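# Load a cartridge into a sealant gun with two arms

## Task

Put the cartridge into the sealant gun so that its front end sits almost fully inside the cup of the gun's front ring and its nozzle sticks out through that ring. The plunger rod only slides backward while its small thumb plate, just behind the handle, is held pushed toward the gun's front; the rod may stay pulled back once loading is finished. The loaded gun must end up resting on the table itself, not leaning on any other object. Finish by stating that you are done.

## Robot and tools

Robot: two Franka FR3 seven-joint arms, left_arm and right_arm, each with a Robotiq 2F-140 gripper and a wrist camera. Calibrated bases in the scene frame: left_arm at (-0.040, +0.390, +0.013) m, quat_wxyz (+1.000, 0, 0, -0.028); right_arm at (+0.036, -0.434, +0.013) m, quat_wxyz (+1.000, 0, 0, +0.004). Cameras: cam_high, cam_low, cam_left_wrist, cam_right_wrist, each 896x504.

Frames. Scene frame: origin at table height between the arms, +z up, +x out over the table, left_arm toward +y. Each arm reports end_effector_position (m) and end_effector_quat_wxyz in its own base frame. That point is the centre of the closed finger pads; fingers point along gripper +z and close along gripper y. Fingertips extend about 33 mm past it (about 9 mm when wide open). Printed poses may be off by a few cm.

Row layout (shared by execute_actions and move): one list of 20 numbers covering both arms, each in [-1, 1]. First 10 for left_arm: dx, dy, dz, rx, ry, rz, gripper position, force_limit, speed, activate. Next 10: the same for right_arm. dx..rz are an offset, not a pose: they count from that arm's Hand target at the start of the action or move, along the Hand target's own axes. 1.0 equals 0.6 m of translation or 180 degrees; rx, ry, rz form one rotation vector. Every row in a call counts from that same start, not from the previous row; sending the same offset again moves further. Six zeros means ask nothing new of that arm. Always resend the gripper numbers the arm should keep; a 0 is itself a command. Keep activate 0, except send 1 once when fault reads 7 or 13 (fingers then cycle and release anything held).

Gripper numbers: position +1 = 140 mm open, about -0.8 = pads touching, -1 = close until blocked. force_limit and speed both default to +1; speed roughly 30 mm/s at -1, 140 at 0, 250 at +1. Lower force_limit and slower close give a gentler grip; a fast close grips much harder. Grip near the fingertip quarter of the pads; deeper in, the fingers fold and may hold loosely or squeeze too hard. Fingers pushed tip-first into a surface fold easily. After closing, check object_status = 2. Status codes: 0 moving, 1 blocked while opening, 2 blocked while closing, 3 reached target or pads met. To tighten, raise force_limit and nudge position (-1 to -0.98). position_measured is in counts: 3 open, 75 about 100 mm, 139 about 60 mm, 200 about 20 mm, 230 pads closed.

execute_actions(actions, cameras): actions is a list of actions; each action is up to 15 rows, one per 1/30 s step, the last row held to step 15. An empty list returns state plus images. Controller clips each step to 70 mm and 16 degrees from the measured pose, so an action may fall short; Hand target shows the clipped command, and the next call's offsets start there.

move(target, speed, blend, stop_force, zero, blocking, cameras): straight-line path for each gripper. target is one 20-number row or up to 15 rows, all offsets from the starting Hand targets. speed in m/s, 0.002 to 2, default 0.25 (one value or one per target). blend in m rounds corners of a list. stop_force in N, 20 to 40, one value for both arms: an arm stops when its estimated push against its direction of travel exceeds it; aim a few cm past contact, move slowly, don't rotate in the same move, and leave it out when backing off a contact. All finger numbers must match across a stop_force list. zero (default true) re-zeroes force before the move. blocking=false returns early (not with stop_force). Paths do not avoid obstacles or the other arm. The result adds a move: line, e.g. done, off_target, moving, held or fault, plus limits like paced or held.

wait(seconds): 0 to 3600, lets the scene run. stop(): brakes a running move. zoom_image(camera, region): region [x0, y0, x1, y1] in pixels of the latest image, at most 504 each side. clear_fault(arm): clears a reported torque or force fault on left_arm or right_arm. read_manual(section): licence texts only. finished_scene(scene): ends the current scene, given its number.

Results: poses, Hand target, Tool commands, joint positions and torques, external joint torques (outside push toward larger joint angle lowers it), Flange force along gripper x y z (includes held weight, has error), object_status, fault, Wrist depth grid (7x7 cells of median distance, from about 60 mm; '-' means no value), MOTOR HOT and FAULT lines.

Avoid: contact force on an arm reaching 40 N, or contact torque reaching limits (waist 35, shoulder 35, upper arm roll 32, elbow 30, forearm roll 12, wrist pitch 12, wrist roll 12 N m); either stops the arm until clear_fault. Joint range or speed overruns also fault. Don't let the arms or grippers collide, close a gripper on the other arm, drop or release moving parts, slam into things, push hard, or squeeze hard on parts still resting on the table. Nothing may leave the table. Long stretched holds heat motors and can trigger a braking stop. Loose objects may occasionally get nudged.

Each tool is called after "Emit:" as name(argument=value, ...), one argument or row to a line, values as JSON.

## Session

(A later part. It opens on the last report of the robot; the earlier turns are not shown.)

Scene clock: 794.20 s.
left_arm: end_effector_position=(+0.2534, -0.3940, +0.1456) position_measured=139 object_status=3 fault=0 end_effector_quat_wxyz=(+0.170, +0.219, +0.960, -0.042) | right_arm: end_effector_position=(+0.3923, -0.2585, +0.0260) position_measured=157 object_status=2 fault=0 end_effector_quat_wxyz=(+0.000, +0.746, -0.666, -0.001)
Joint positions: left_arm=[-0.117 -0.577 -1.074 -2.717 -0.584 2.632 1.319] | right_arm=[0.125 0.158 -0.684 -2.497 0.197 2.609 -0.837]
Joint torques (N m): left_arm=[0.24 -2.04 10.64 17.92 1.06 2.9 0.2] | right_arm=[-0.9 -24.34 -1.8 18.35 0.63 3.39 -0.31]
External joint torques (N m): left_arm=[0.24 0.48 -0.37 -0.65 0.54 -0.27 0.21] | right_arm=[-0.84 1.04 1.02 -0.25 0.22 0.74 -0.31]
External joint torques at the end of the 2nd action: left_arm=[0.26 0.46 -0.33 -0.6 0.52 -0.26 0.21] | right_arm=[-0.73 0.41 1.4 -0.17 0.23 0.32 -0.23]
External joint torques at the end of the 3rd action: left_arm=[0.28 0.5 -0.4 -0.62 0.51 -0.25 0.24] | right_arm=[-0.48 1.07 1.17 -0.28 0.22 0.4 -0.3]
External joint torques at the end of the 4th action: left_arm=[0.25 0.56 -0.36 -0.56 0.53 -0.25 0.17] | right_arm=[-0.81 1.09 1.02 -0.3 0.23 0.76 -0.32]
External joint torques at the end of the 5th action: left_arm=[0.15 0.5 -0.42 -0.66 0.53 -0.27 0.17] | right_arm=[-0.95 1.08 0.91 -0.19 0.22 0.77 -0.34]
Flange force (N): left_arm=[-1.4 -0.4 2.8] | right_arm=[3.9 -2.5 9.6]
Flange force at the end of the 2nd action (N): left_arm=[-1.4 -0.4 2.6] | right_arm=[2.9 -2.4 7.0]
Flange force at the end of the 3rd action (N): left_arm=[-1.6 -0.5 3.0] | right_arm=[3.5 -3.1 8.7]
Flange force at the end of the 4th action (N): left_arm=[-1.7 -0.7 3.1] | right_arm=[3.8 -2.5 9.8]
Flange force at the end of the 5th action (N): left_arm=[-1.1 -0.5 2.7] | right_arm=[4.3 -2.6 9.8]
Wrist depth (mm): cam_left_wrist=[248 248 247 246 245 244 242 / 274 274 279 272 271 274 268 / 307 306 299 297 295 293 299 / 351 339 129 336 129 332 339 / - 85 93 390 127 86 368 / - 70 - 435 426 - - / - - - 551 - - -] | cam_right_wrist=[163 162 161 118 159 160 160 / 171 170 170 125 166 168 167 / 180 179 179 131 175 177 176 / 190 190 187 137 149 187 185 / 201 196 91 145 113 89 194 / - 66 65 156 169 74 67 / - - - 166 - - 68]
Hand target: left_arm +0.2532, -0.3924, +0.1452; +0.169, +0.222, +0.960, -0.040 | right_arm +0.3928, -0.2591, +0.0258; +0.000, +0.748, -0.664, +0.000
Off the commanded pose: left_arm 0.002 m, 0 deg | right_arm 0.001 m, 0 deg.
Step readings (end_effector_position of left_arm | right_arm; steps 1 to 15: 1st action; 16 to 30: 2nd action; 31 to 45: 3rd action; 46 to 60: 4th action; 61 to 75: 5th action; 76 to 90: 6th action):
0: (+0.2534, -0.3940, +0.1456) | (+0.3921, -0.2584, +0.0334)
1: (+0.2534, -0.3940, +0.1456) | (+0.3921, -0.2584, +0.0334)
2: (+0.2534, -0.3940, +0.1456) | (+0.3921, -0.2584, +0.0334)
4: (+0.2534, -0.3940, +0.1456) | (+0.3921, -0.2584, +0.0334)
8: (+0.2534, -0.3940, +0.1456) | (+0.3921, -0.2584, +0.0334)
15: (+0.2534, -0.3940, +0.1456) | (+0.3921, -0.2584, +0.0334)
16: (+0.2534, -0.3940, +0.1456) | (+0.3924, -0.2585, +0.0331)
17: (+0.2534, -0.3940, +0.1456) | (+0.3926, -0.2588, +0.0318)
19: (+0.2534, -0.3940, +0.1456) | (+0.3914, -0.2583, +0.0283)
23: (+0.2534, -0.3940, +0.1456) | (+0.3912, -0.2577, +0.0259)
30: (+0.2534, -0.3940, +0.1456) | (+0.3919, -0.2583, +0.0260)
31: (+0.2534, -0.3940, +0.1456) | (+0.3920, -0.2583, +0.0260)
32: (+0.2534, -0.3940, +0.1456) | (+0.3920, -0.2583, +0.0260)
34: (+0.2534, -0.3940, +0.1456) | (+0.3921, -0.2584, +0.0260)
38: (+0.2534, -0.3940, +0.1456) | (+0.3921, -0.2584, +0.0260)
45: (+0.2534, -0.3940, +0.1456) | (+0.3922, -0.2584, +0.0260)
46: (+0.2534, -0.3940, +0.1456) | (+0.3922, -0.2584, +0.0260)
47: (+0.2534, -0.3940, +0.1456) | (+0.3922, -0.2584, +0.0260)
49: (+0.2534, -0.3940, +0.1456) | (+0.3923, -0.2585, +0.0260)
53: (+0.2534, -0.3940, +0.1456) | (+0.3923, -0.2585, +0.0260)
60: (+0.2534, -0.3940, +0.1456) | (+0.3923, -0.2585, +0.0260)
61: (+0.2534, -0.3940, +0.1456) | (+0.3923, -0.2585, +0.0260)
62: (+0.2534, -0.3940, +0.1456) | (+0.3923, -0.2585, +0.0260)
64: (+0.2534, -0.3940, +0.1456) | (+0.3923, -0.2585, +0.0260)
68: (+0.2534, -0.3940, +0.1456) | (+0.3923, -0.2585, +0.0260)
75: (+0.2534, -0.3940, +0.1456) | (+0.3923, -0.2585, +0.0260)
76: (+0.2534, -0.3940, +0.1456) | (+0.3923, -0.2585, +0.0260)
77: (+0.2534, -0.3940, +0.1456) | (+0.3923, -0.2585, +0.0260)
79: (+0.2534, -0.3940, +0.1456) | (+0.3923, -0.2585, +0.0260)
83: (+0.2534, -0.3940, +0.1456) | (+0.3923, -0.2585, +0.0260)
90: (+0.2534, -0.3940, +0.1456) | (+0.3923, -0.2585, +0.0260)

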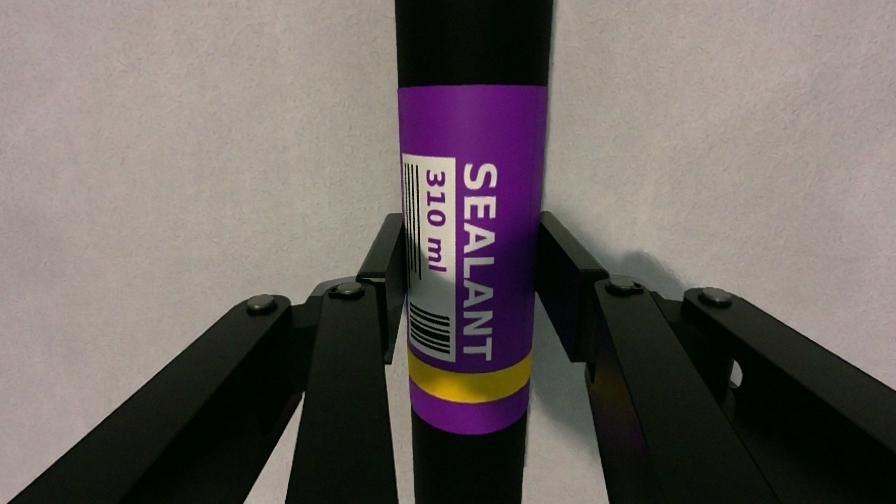

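Emit:
move(
  target=[-0.3995,0.3678,-0.2338,0.2609,0.155,-0.2736,-0.0785,-1,0,0,0,0,-0.25,0,0,0,-1,-0.1,-1,0],
  speed=0.15,
  cameras=["all"],
)

Scene clock: 870.97 s.
left_arm: end_effector_position=(+0.5099, -0.2709, +0.3583) position_measured=139 object_status=3 fault=0 end_effector_quat_wxyz=(-0.179, -0.131, +0.882, -0.415) | right_arm: end_effector_position=(+0.3911, -0.2577, +0.1727) position_measured=157 object_status=2 fault=0 end_effector_quat_wxyz=(+0.001, +0.749, -0.662, -0.003)
Joint positions: left_arm=[-0.003 0.077 -0.045 -1.874 -0.907 1.633 1.444] | right_arm=[0.11 -0.223 -0.677 -2.391 -0.173 2.204 -0.574]
Joint velocities: left_arm=[0 0.001 -0.002 0 -0.001 -0.002 -0.006] | right_arm=[within noise]
Joint torques (N m): left_arm=[0.59 -32.14 -1.3 23.9 -1.71 0.27 -0.33] | right_arm=[-0.76 -19.84 5.42 24.62 0.24 2.93 0.11]
External joint torques (N m): left_arm=[0.66 1.89 -1.03 0.21 -0.41 -0.3 -0.28] | right_arm=[-0.69 -1.7 1.63 1.48 -0.39 0.31 0.11]
Flange force (N): left_arm=[-6.1 -2.9 -1.0] | right_arm=[-4.1 3.2 -5.6]
Wrist depth (mm): cam_left_wrist=[626 2748 1024 840 587 473 398 / 2107 766 954 712 566 458 384 / 2238 2385 1003 750 554 417 386 / 2299 - 129 634 146 419 366 / - 85 93 608 535 86 88 / - 70 - 608 - - - / - - - 567 - - -] | cam_right_wrist=[295 293 293 119 287 289 290 / 309 308 307 124 303 304 304 / 326 326 324 130 319 322 320 / 344 343 340 137 150 339 340 / 367 92 91 146 113 89 354 / - 66 65 156 - 74 67 / - - - 166 - - 68]
Hand target: left_arm +0.5095, -0.2717, +0.3587; -0.183, -0.133, +0.881, -0.416 | right_arm +0.3928, -0.2591, +0.1758; +0.000, +0.748, -0.664, +0.000
Off the commanded pose: left_arm 0.001 m, 1 deg | right_arm 0.004 m, 0 deg.
move: off_target (right_arm)

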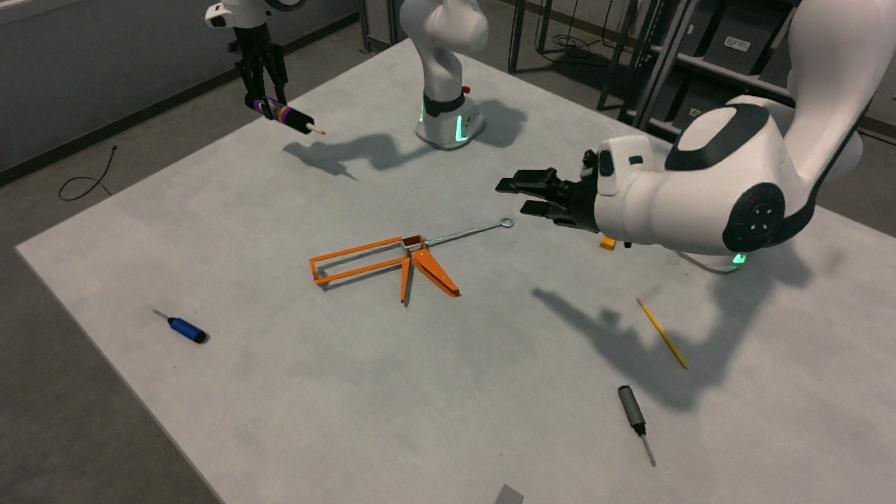

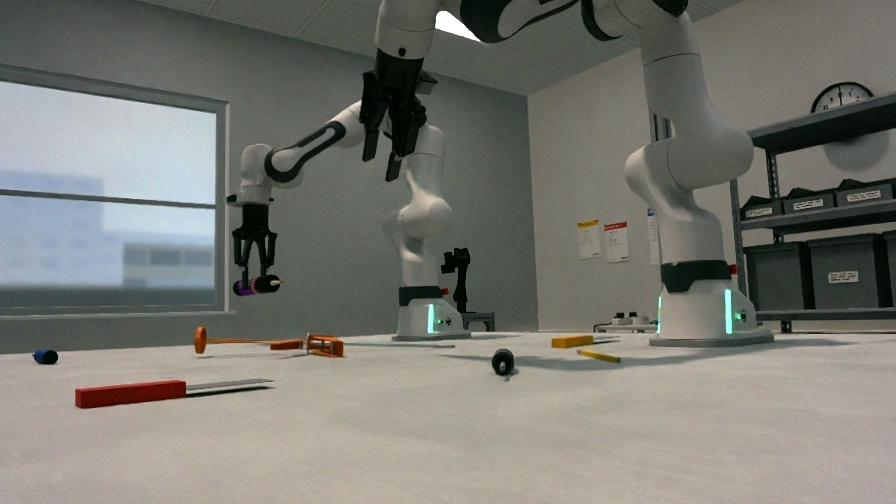

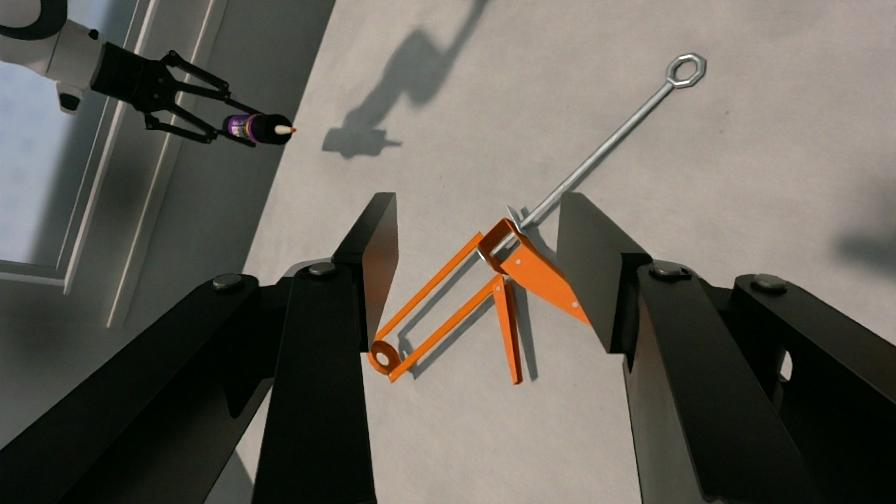

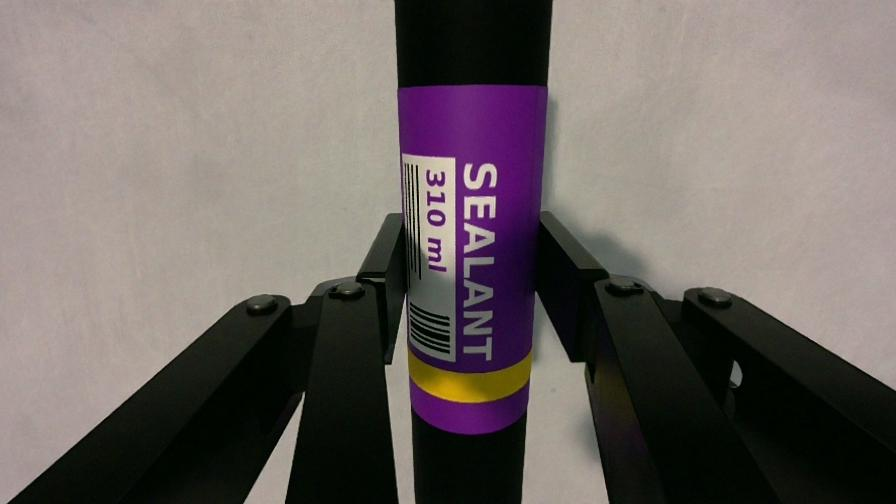

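Emit:
move(
  target=[0,0,0,0,0,0,-0.0785,-1,0,0,-0.788,-0.144,0,0,0,0.6883,-1,-0.1,-1,0],
  speed=0.2,
  cameras=["all"],
)

Scene clock: 892.63 s.
left_arm: end_effector_position=(+0.5098, -0.2709, +0.3583) position_measured=139 object_status=3 fault=0 end_effector_quat_wxyz=(-0.180, -0.131, +0.882, -0.415) | right_arm: end_effector_position=(+0.4210, +0.2196, +0.1732) position_measured=157 object_status=2 fault=0 end_effector_quat_wxyz=(-0.002, +0.230, +0.973, -0.001)
Joint positions: left_arm=[-0.003 0.077 -0.045 -1.873 -0.907 1.632 1.442] | right_arm=[-0.568 -0.298 1.015 -2.365 0.309 2.176 2.282]
Joint velocities: left_arm=[within noise] | right_arm=[-0.001 0 0 0 0.001 0 0.006]
Joint torques (N m): left_arm=[0.57 -32.16 -1.32 23.89 -1.73 0.33 -0.26] | right_arm=[-0.76 -9.71 -7.38 24.38 1.02 2.78 0.14]
External joint torques (N m): left_arm=[0.5 1.81 -1.18 0.23 -0.44 -0.26 -0.2] | right_arm=[-0.7 -1.98 0.18 1.64 0.29 0.33 0.14]
Flange force (N): left_arm=[-5.8 -2.9 -0.7] | right_arm=[1.6 -0.4 -4.3]
Wrist depth (mm): cam_left_wrist=[274 306 - 755 627 448 403 / 277 320 869 712 568 456 387 / 2180 341 429 456 505 456 394 / 2199 2634 129 623 145 407 366 / - 85 92 629 535 86 334 / - 70 - 627 - - - / - - - 587 511 - -] | cam_right_wrist=[288 289 289 119 291 296 298 / 302 305 306 125 280 310 315 / 318 322 323 130 305 332 332 / 340 342 339 138 148 351 355 / 359 92 91 146 113 89 372 / - 66 65 156 - 74 67 / - - - 165 - - 68]
Hand target: left_arm +0.5095, -0.2717, +0.3587; -0.183, -0.133, +0.881, -0.416 | right_arm +0.4229, +0.2206, +0.1757; +0.000, +0.235, +0.972, +0.000
Off the commanded pose: left_arm 0.001 m, 0 deg | right_arm 0.003 m, 1 deg.
move: done

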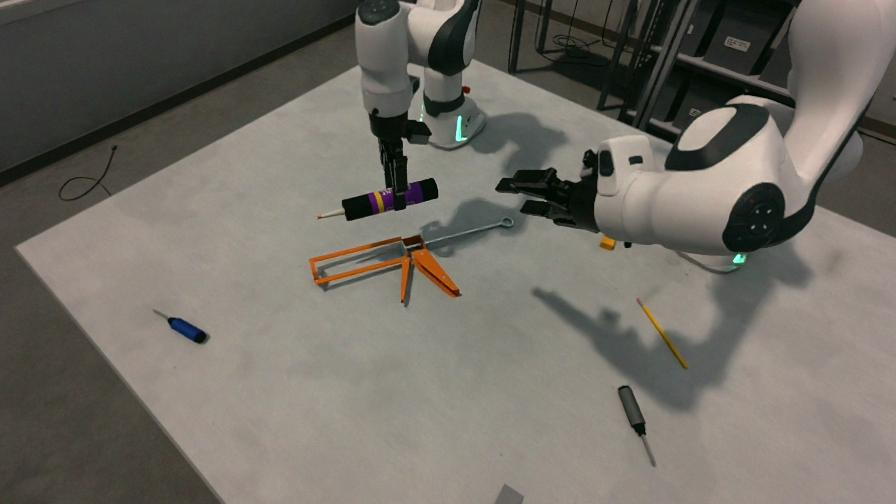

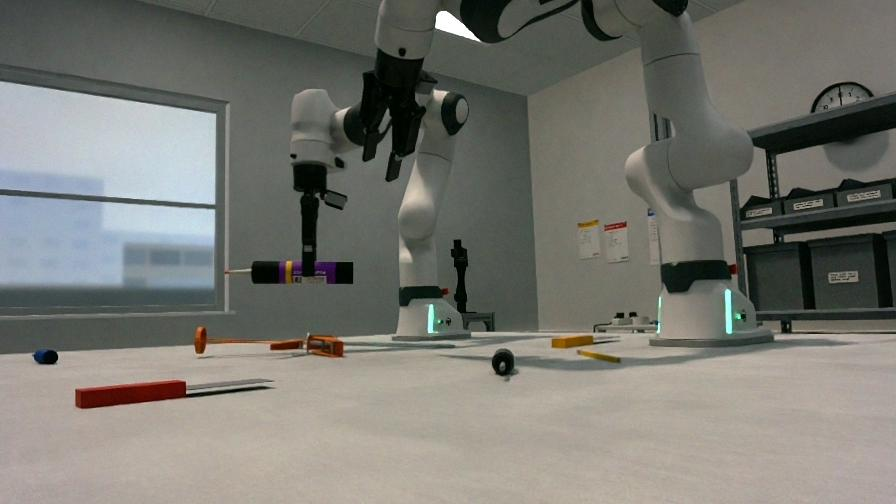

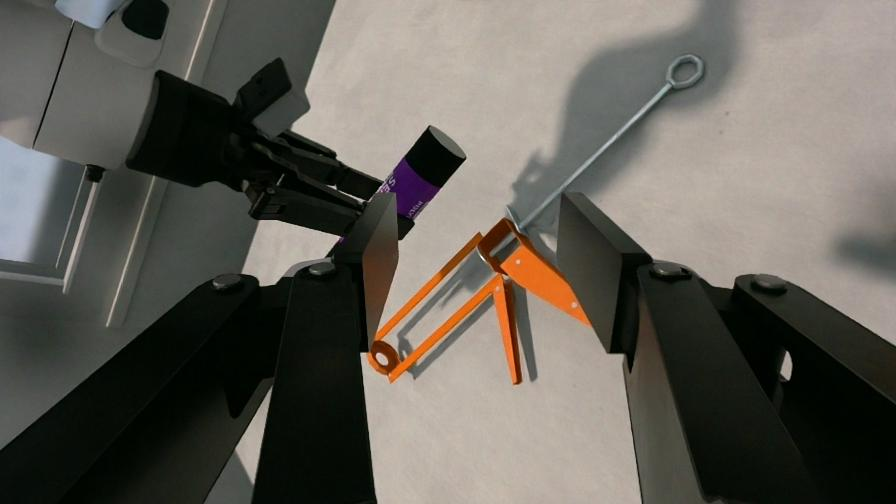

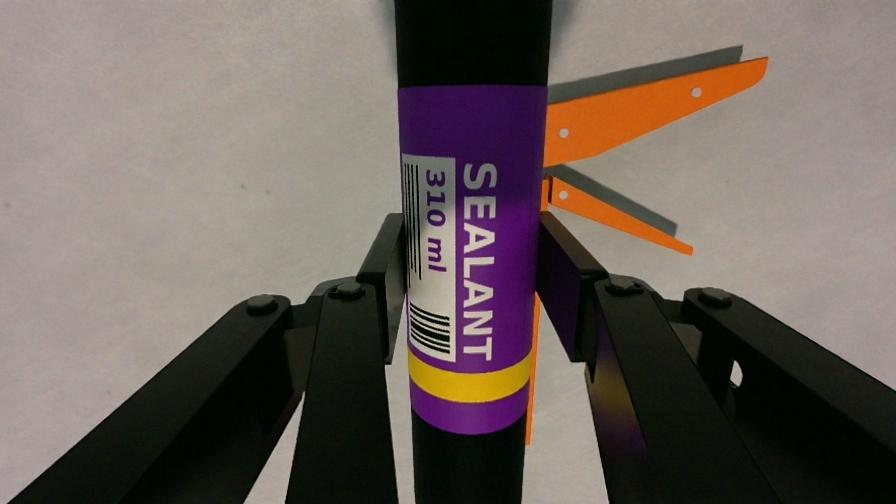

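Emit:
zoom_image(
  camera="cam_right_wrist",
  region=[470, 150, 620, 460],
)

Emit:
zoom_image(
  camera="cam_left_wrist",
  region=[300, 110, 560, 400],
)

Scaled by 1.626 from the camera's image (finer frame: 1280x720).

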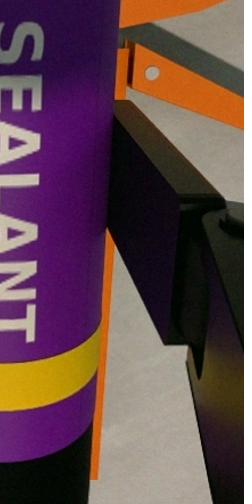

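Scaled by 1.738 from the camera's image (finer frame: 1280x720).

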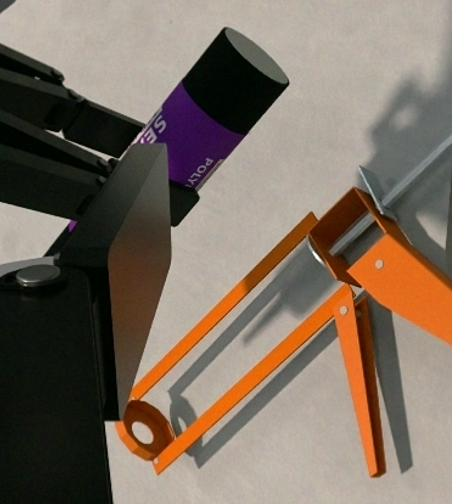

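Emit:
move(
  target=[0,0,0,0,0,0,-0.0785,-1,0,0,0,0.038,0.075,0,0,0,-1,-0.1,-1,0],
  speed=0.15,
  cameras=["cam_left_wrist","cam_right_wrist"],
)

Emit:
zoom_image(
  camera="cam_right_wrist",
  region=[350, 350, 590, 504],
)

Emit:
zoom_image(
  camera="cam_left_wrist",
  region=[300, 110, 560, 400],
)

Scene clock: 937.50 s.
left_arm: end_effector_position=(+0.5098, -0.2709, +0.3583) position_measured=139 object_status=3 fault=0 end_effector_quat_wxyz=(-0.180, -0.131, +0.882, -0.415) | right_arm: end_effector_position=(+0.4295, +0.2395, +0.1286) position_measured=157 object_status=2 fault=0 end_effector_quat_wxyz=(-0.004, +0.232, +0.973, -0.002)
Joint positions: left_arm=[-0.003 0.077 -0.045 -1.873 -0.907 1.632 1.442] | right_arm=[-0.699 -0.1 1.202 -2.363 0.13 2.313 2.451]
Joint velocities: left_arm=[within noise] | right_arm=[0.001 0.002 0 0.001 0.001 0 0.008]
Joint torques (N m): left_arm=[0.63 -32.12 -1.34 23.87 -1.71 0.31 -0.26] | right_arm=[-0.74 -8.24 -2.22 23.86 0.24 3.13 0.19]
External joint torques (N m): left_arm=[0.57 1.97 -1.18 0.15 -0.42 -0.27 -0.21] | right_arm=[-0.76 -0.59 0.55 1.63 -0.42 0.68 0.19]
Flange force (N): left_arm=[-6.1 -2.8 -0.7] | right_arm=[0.0 0.0 0.0]
Wrist depth (mm): cam_left_wrist=[264 314 - 766 563 496 397 / 263 303 972 764 535 452 375 / 2161 310 398 637 535 449 381 / 2341 - 129 548 146 444 388 / - 85 93 611 537 86 88 / - 70 - 603 527 - - / - - - 588 512 - -] | cam_right_wrist=[248 250 251 118 251 254 256 / 261 262 264 125 237 240 271 / 276 277 278 130 256 283 285 / 291 292 290 137 151 300 303 / 310 92 91 145 113 89 319 / - 66 65 156 - 75 67 / - - - 166 - - 68]
Hand target: left_arm +0.5095, -0.2717, +0.3587; -0.183, -0.133, +0.881, -0.416 | right_arm +0.4333, +0.2409, +0.1306; +0.000, +0.235, +0.972, +0.000
Off the commanded pose: left_arm 0.001 m, 0 deg | right_arm 0.004 m, 1 deg.
move: off_target (right_arm)

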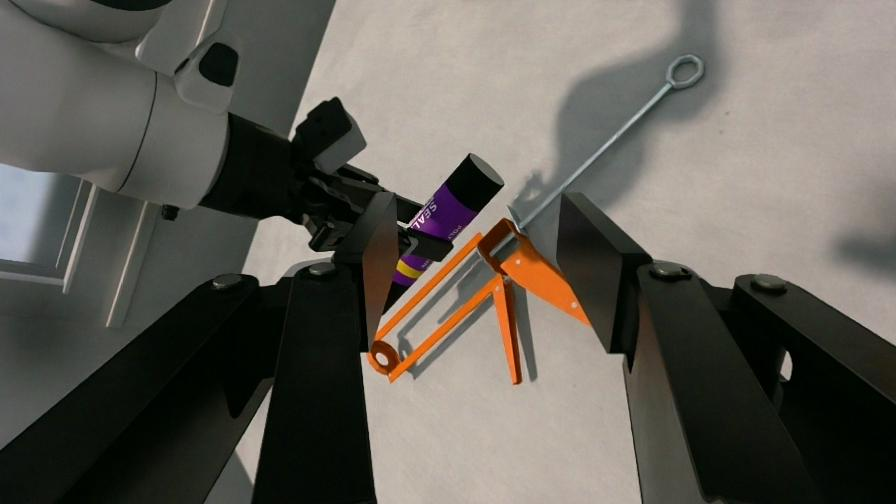

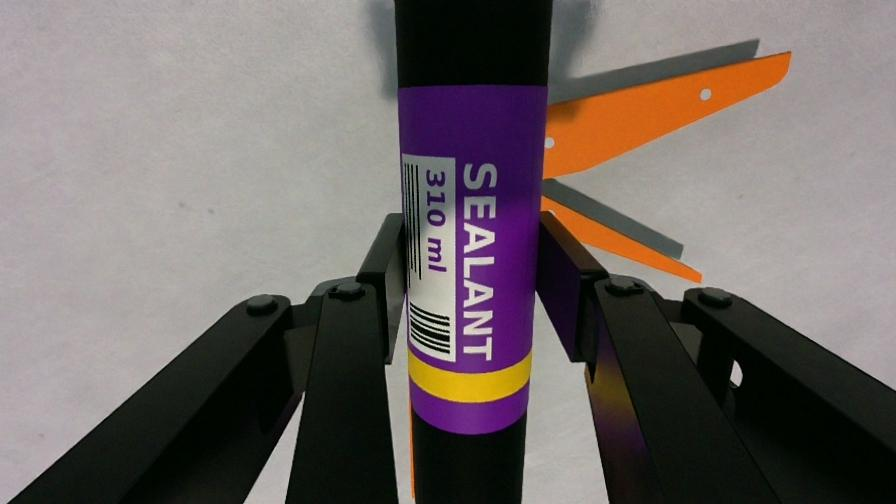

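Scaled by 2.100 from the camera's image (finer frame: 1280x720).

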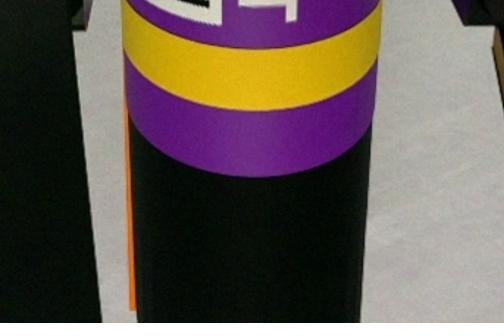

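Scaled by 1.738 from the camera's image (finer frame: 1280x720).

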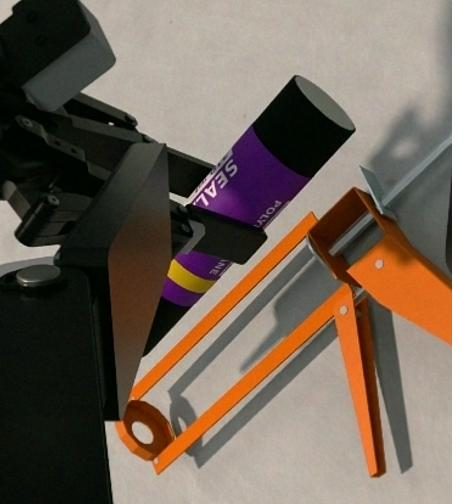

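Emit:
move(
  target=[0,0,0,0,0,0,-0.0785,-1,0,0,-0.0417,0.0083,0.0527,0,0.0667,0,-1,-0.1,-1,0],
  speed=0.1,
  cameras=["cam_left_wrist","cam_right_wrist","cam_low"],
)

Emit:
zoom_image(
  camera="cam_right_wrist",
  region=[350, 350, 590, 504],
)

Emit:
zoom_image(
  camera="cam_left_wrist",
  region=[300, 110, 560, 400],
)

Emit:
zoom_image(
  camera="cam_low",
  region=[180, 240, 380, 380],
)

Scene clock: 996.30 s.
left_arm: end_effector_position=(+0.5098, -0.2709, +0.3583) position_measured=139 object_status=3 fault=0 end_effector_quat_wxyz=(-0.180, -0.131, +0.882, -0.415) | right_arm: end_effector_position=(+0.4566, +0.2337, +0.0976) position_measured=157 object_status=2 fault=0 end_effector_quat_wxyz=(-0.103, +0.231, +0.967, +0.025)
Joint positions: left_arm=[-0.003 0.077 -0.045 -1.873 -0.907 1.632 1.442] | right_arm=[-0.616 0.326 1.04 -2.171 -0.142 2.199 2.551]
Joint velocities: left_arm=[within noise] | right_arm=[-0.001 0 -0.002 0.001 -0.001 -0.003 0]
Joint torques (N m): left_arm=[0.61 -32.13 -1.3 23.88 -1.72 0.3 -0.21] | right_arm=[-0.13 -24.08 9.6 22.2 0.81 2.18 0.2]
External joint torques (N m): left_arm=[0.54 2 -1.15 0.16 -0.43 -0.29 -0.16] | right_arm=[-0.15 -1.65 0.75 1.37 0.04 0.06 0.2]
Flange force (N): left_arm=[-6.2 -2.8 -0.7] | right_arm=[3.0 -2.0 -5.3]
Wrist depth (mm): cam_left_wrist=[255 304 1007 780 638 471 406 / 267 309 910 769 561 452 397 / 316 359 936 698 547 437 377 / 316 348 388 511 146 417 369 / - 85 93 589 533 86 89 / - 70 - 631 - - - / - - - 580 - - -] | cam_right_wrist=[236 236 237 119 239 240 242 / 240 242 244 125 212 246 248 / 246 248 249 130 249 253 255 / 252 254 253 138 151 258 260 / 257 92 91 146 113 89 263 / - 66 65 156 - 74 67 / - - - 166 - - 68]
Hand target: left_arm +0.5095, -0.2717, +0.3587; -0.183, -0.133, +0.881, -0.416 | right_arm +0.4578, +0.2339, +0.0990; -0.102, +0.233, +0.967, +0.024
Off the commanded pose: left_arm 0.001 m, 0 deg | right_arm 0.002 m, 0 deg.
move: done
Images, in order (width x height): cam_low 896x504, cam_left_wrist 896x504, cam_right_wrist 896x504.

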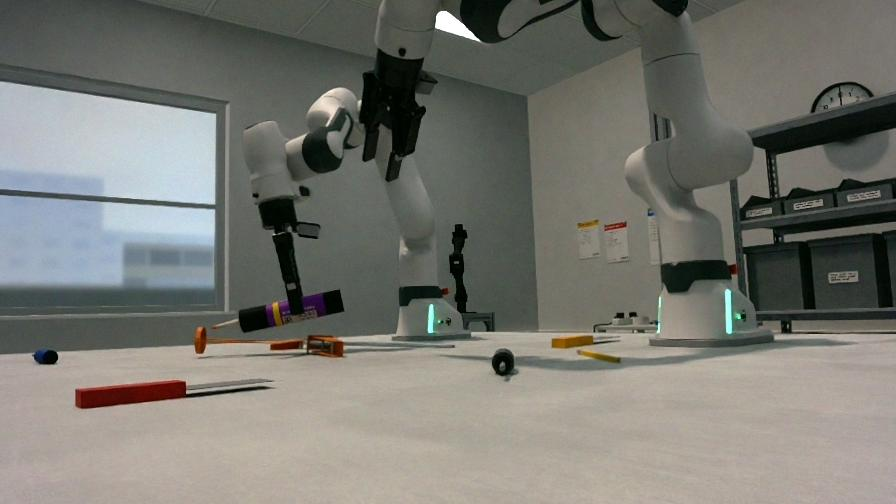

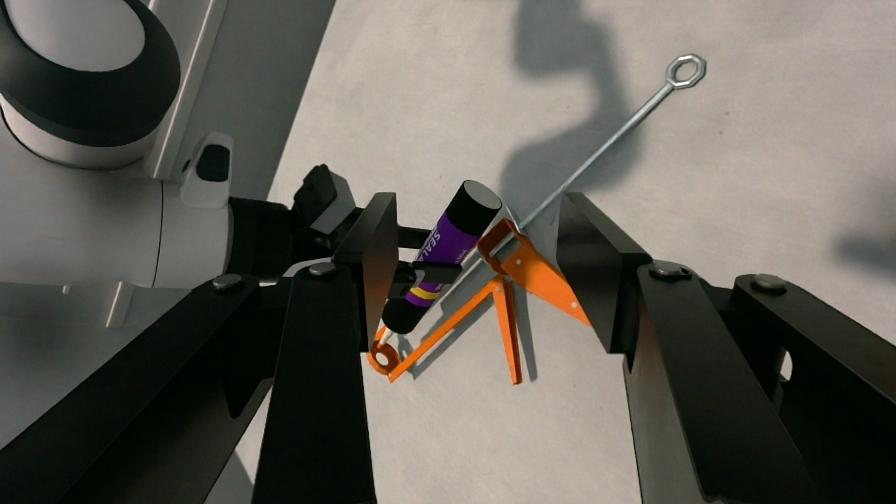

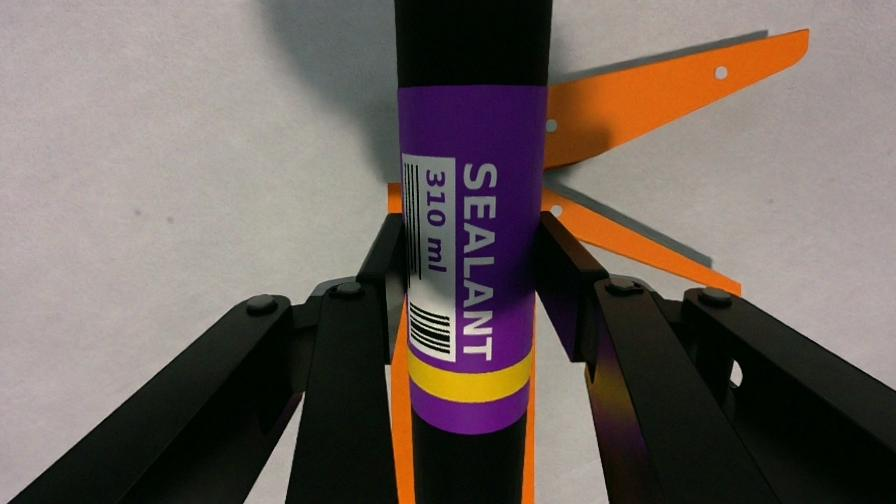

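Scaled by 2.100 from the camera's image (finer frame: 1280x720).

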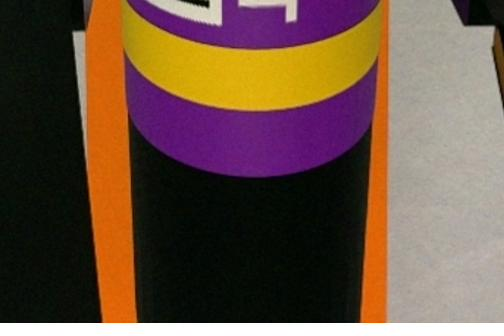

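Scaled by 1.738 from the camera's image (finer frame: 1280x720).

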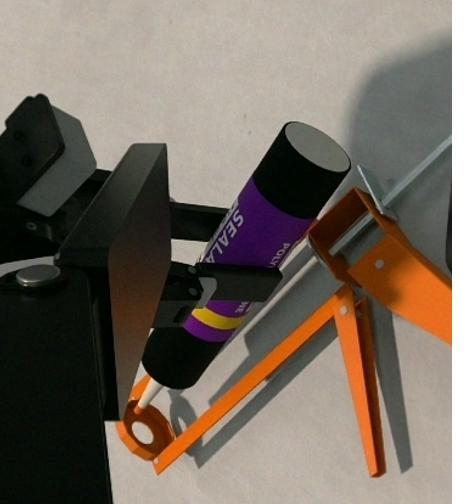

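Scaled by 2.520 from the camera's image (finer frame: 1280x720).

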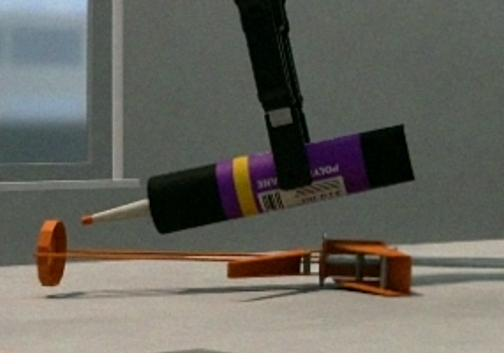

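Emit:
move(
  target=[0,0,0,0,0,0,-0.0785,-1,0,0,-0.0096,0.0017,0.045,0,0,0,-1,-0.1,-1,0],
  speed=0.06,
  cameras=["cam_low","cam_right_wrist","cam_left_wrist"],
)

Emit:
zoom_image(
  camera="cam_right_wrist",
  region=[350, 350, 590, 504],
)

Emit:
zoom_image(
  camera="cam_left_wrist",
  region=[340, 220, 540, 400],
)

Emit:
zoom_image(
  camera="cam_low",
  region=[180, 280, 360, 370],
)

Scene clock: 1036.67 s.
left_arm: end_effector_position=(+0.5098, -0.2709, +0.3583) position_measured=139 object_status=3 fault=0 end_effector_quat_wxyz=(-0.180, -0.131, +0.882, -0.415) | right_arm: end_effector_position=(+0.4547, +0.2335, +0.0699) position_measured=157 object_status=2 fault=0 end_effector_quat_wxyz=(-0.106, +0.230, +0.967, +0.023)
Joint positions: left_arm=[-0.003 0.077 -0.045 -1.873 -0.907 1.632 1.442] | right_arm=[-0.555 0.382 0.974 -2.182 -0.194 2.246 2.578]
Joint velocities: left_arm=[within noise] | right_arm=[0.001 0.001 -0.001 0 0 0.003 0.003]
Joint torques (N m): left_arm=[0.61 -32.11 -1.3 23.91 -1.71 0.31 -0.27] | right_arm=[0.11 -26.55 9.94 20.72 0.53 2.8 0.22]
External joint torques (N m): left_arm=[0.68 1.79 -1.03 0.29 -0.42 -0.26 -0.22] | right_arm=[0.15 -1.61 0.08 0.88 -0.18 0.69 0.21]
Flange force (N): left_arm=[-6.0 -2.9 -1.1] | right_arm=[1.8 -0.9 -1.4]
Wrist depth (mm): cam_left_wrist=[267 296 1024 766 563 454 393 / 275 292 - 731 - 475 408 / 325 366 940 700 514 449 387 / 317 352 395 532 146 417 355 / - 85 93 594 537 86 83 / - 70 - 634 527 - - / - - - 598 510 - -] | cam_right_wrist=[212 212 213 119 212 213 213 / 216 217 217 125 184 187 219 / 220 221 222 130 186 224 224 / 225 225 225 137 148 226 229 / 230 228 91 146 114 89 234 / - 66 64 157 170 74 67 / - - - 167 - - 68]
Hand target: left_arm +0.5095, -0.2717, +0.3587; -0.183, -0.133, +0.881, -0.416 | right_arm +0.4583, +0.2348, +0.0714; -0.102, +0.233, +0.967, +0.024
Off the commanded pose: left_arm 0.001 m, 0 deg | right_arm 0.004 m, 1 deg.
move: off_target (right_arm)
Images, in order (width x height): cam_low 896x504, cam_left_wrist 896x504, cam_right_wrist 896x504.

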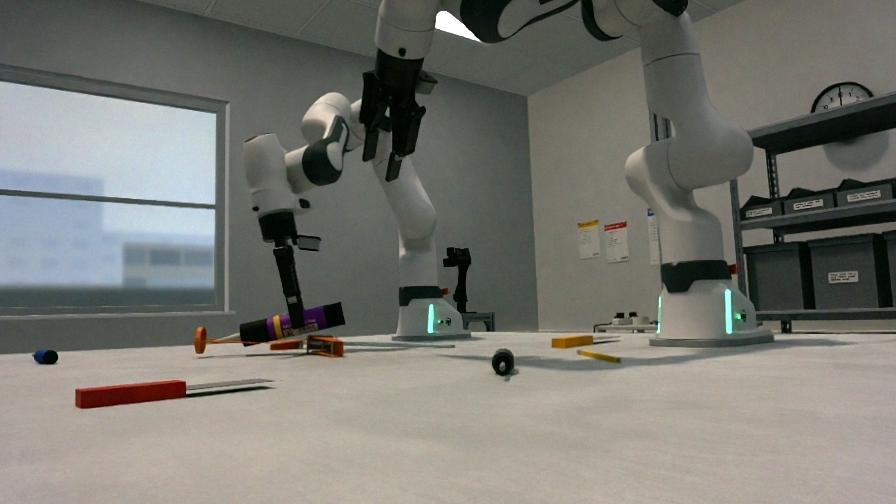

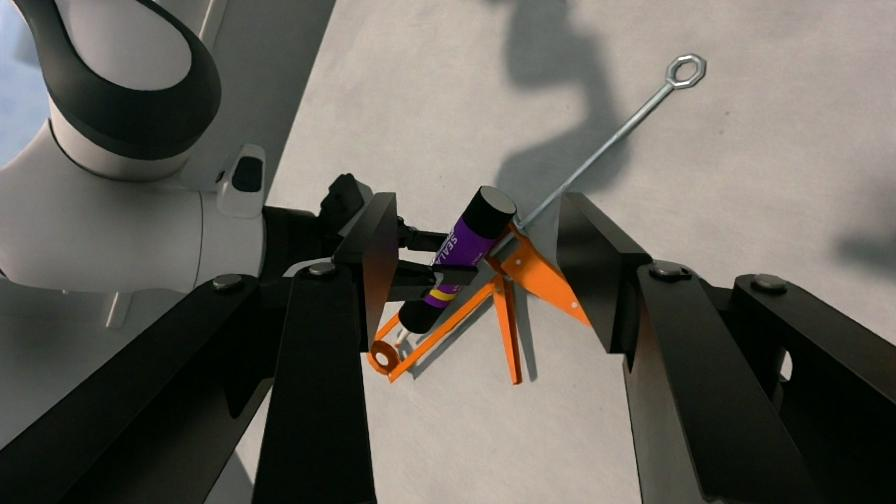

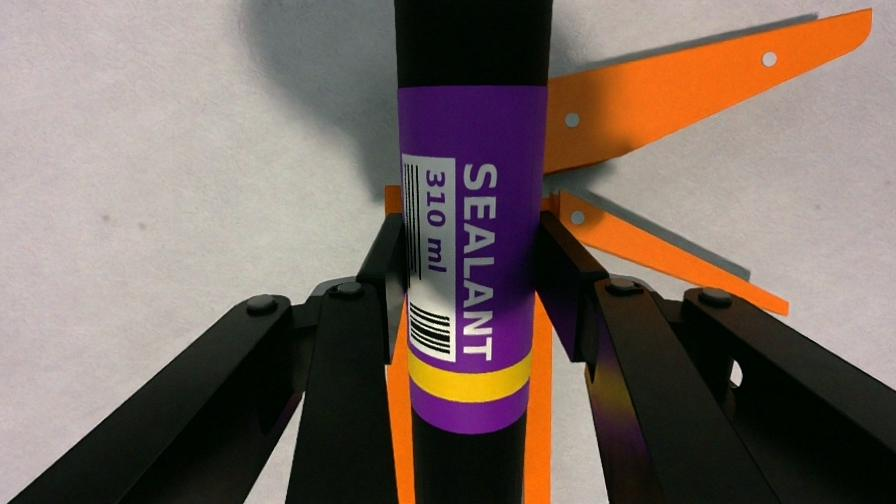

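Scaled by 2.100 from the camera's image (finer frame: 1280x720).

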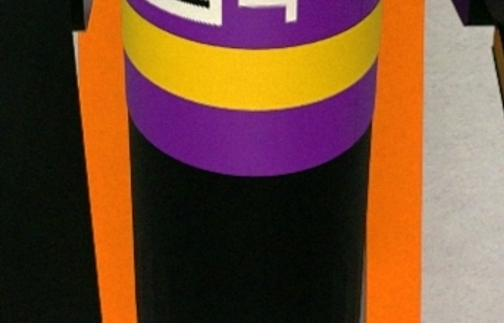

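Scaled by 2.520 from the camera's image (finer frame: 1280x720).

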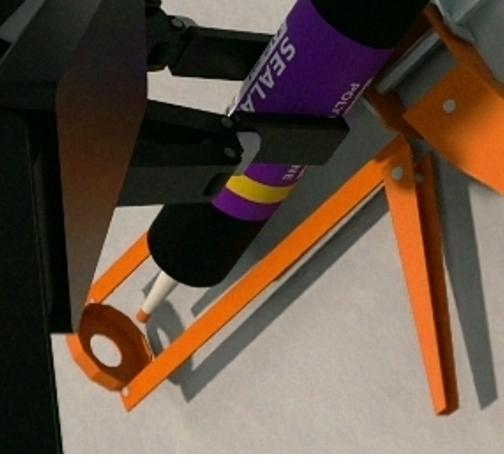

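Scaled by 2.800 from the camera's image (finer frame: 1280x720).

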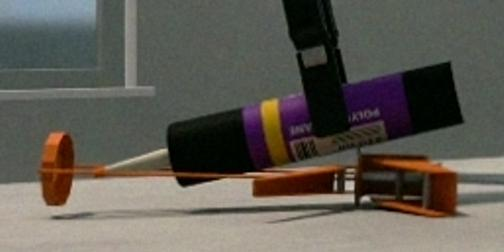

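Emit:
move(
  target=[0,0,0,0,0,0,-0.0785,-1,0,0,0.0,0.002,0.0,0,0,-0.0078,-1,-0.1,-1,0],
  speed=0.06,
  cameras=["cam_right_wrist"],
)

Emit:
zoom_image(
  camera="cam_right_wrist",
  region=[350, 350, 590, 504],
)

Scene clock: 1073.47 s.
left_arm: end_effector_position=(+0.5098, -0.2709, +0.3583) position_measured=139 object_status=3 fault=0 end_effector_quat_wxyz=(-0.180, -0.131, +0.882, -0.415) | right_arm: end_effector_position=(+0.4562, +0.2340, +0.0700) position_measured=157 object_status=2 fault=0 end_effector_quat_wxyz=(-0.105, +0.226, +0.968, +0.023)
Joint positions: left_arm=[-0.003 0.077 -0.045 -1.873 -0.907 1.632 1.442] | right_arm=[-0.555 0.386 0.975 -2.179 -0.2 2.247 2.574]
Joint velocities: left_arm=[within noise] | right_arm=[0.001 0 0.001 -0.001 -0.002 0 -0.005]
Joint torques (N m): left_arm=[0.58 -32.1 -1.36 23.9 -1.71 0.32 -0.3] | right_arm=[-0.27 -26.22 11.64 21.05 0.4 2.54 -0.28]
External joint torques (N m): left_arm=[0.63 2.18 -1.1 0.07 -0.4 -0.26 -0.24] | right_arm=[-0.28 -1.1 1.62 1.19 -0.32 0.42 -0.29]
Flange force (N): left_arm=[-6.5 -2.8 -0.7] | right_arm=[2.8 -2.8 -4.7]
Wrist depth (mm): cam_left_wrist=[267 299 1076 766 584 473 412 / 275 292 - - 550 460 388 / 325 366 969 - 530 448 376 / 317 351 395 526 146 408 365 / - 84 92 599 536 86 336 / - 70 - 615 529 - - / - - - 575 - - -] | cam_right_wrist=[211 211 212 118 212 213 213 / 215 216 217 125 185 186 219 / 220 220 222 130 194 224 225 / 225 225 225 138 149 228 230 / 231 228 91 146 114 89 234 / - 66 65 157 169 74 67 / - - - 166 - - 68]
Hand target: left_arm +0.5095, -0.2717, +0.3587; -0.183, -0.133, +0.881, -0.416 | right_arm +0.4589, +0.2358, +0.0714; -0.101, +0.221, +0.970, +0.026
Off the commanded pose: left_arm 0.001 m, 0 deg | right_arm 0.004 m, 1 deg.
move: off_target (right_arm)

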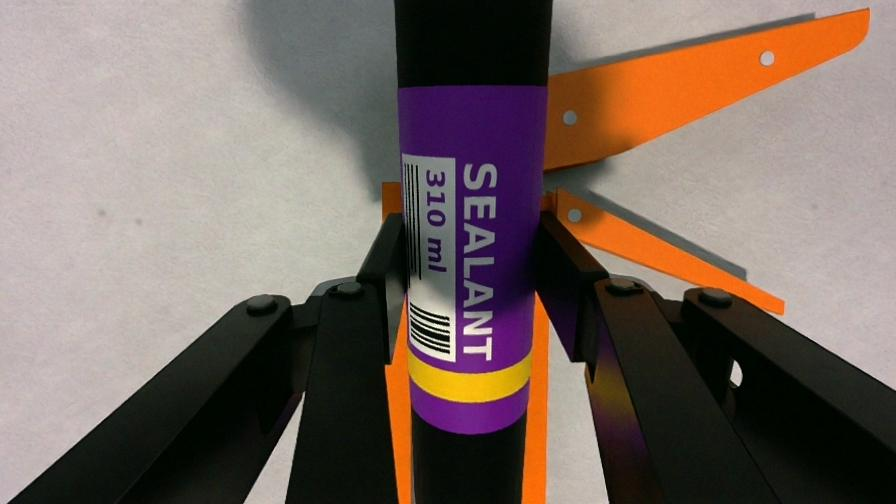

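Scaled by 2.100 from the camera's image (finer frame: 1280x720).

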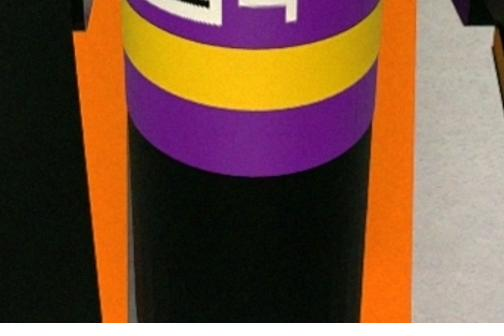

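Emit:
move(
  target=[0,0,0,0,0,0,-0.0785,-1,0,0,0.0,0.0025,0.0,0,0,-0.006,-1,-0.1,-1,0],
  speed=0.06,
  cameras=["cam_right_wrist","cam_left_wrist","cam_low"],
)

Emit:
zoom_image(
  camera="cam_right_wrist",
  region=[350, 350, 590, 504],
)

Emit:
zoom_image(
  camera="cam_left_wrist",
  region=[340, 280, 480, 400],
)

Scene clock: 1088.53 s.
left_arm: end_effector_position=(+0.5098, -0.2709, +0.3583) position_measured=139 object_status=3 fault=0 end_effector_quat_wxyz=(-0.180, -0.131, +0.882, -0.415) | right_arm: end_effector_position=(+0.4574, +0.2358, +0.0700) position_measured=157 object_status=2 fault=0 end_effector_quat_wxyz=(-0.104, +0.217, +0.970, +0.025)
Joint positions: left_arm=[-0.003 0.077 -0.045 -1.873 -0.907 1.632 1.442] | right_arm=[-0.555 0.392 0.978 -2.174 -0.207 2.247 2.562]
Joint velocities: left_arm=[within noise] | right_arm=[0 0.001 0 0.001 -0.001 0 -0.005]
Joint torques (N m): left_arm=[0.64 -32.15 -1.28 23.86 -1.72 0.32 -0.3] | right_arm=[-0.19 -26.25 11.93 20.89 0.44 2.46 -0.23]
External joint torques (N m): left_arm=[0.7 2.04 -1.01 0.1 -0.41 -0.25 -0.25] | right_arm=[-0.17 -1.11 1.79 1.15 -0.27 0.35 -0.24]
Flange force (N): left_arm=[-6.2 -2.7 -0.8] | right_arm=[3.2 -2.7 -4.9]
Wrist depth (mm): cam_left_wrist=[266 301 1011 712 585 456 400 / 275 297 999 731 575 450 383 / 324 363 976 722 546 441 375 / 314 351 394 538 145 417 365 / - 85 93 595 535 86 335 / - 70 - 615 - - - / - - - 615 - - -] | cam_right_wrist=[211 209 212 119 213 213 214 / 215 215 217 124 185 187 221 / 219 220 222 130 194 225 226 / 225 225 224 137 149 229 231 / 229 227 91 146 114 89 236 / - 66 64 157 166 74 67 / - - - 166 - - 68]
Hand target: left_arm +0.5095, -0.2717, +0.3587; -0.183, -0.133, +0.881, -0.416 | right_arm +0.4595, +0.2372, +0.0714; -0.101, +0.212, +0.972, +0.027
Off the commanded pose: left_arm 0.001 m, 0 deg | right_arm 0.003 m, 1 deg.
move: done
Images, in order (width x height): cam_low 896x504, cam_left_wrist 896x504, cam_right_wrist 896x504.

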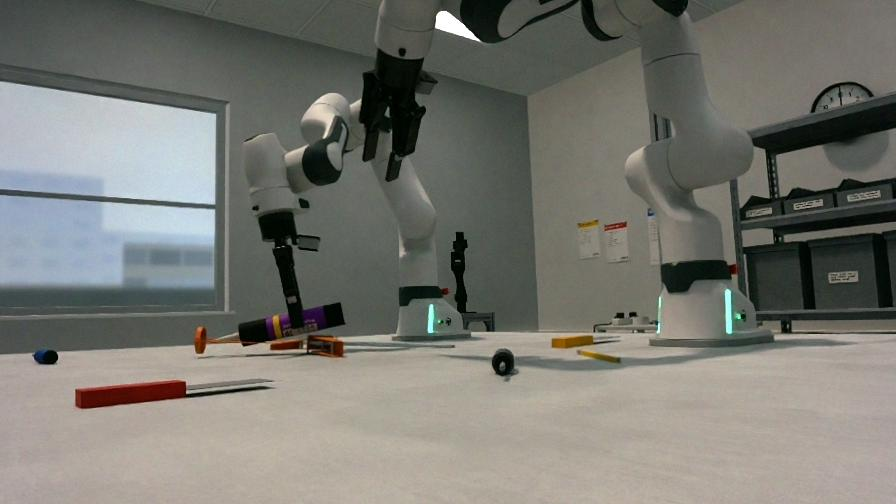

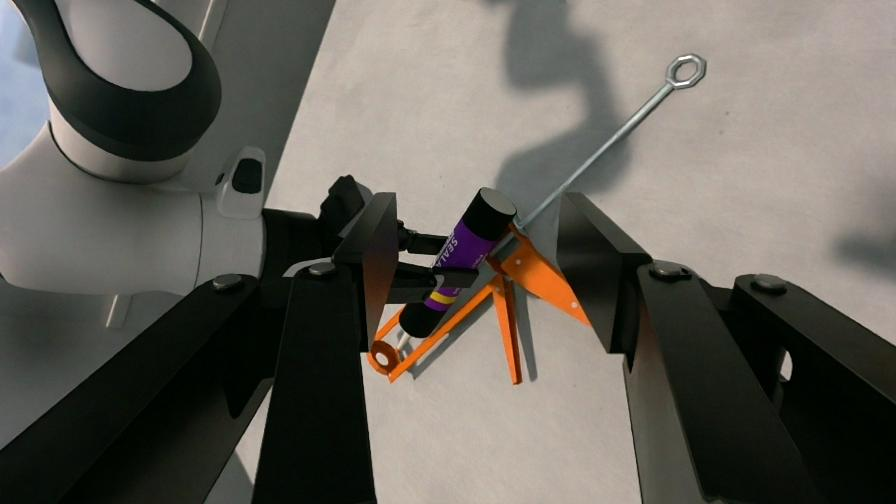

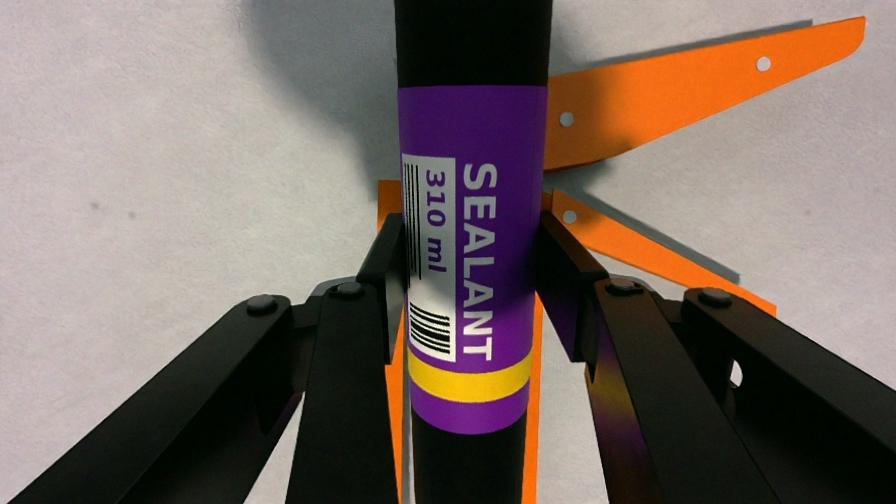

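Scaled by 2.100 from the camera's image (finer frame: 1280x720).

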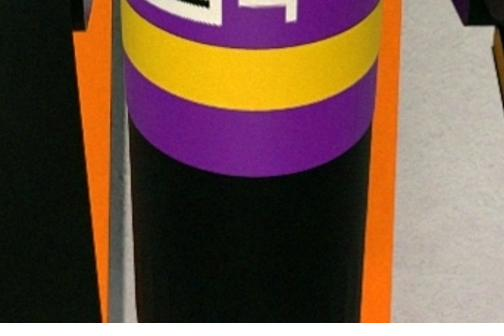

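Scaled by 3.600 from the camera's image (finer frame: 1280x720).

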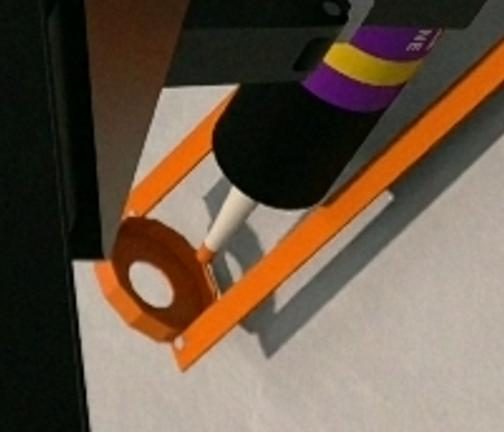

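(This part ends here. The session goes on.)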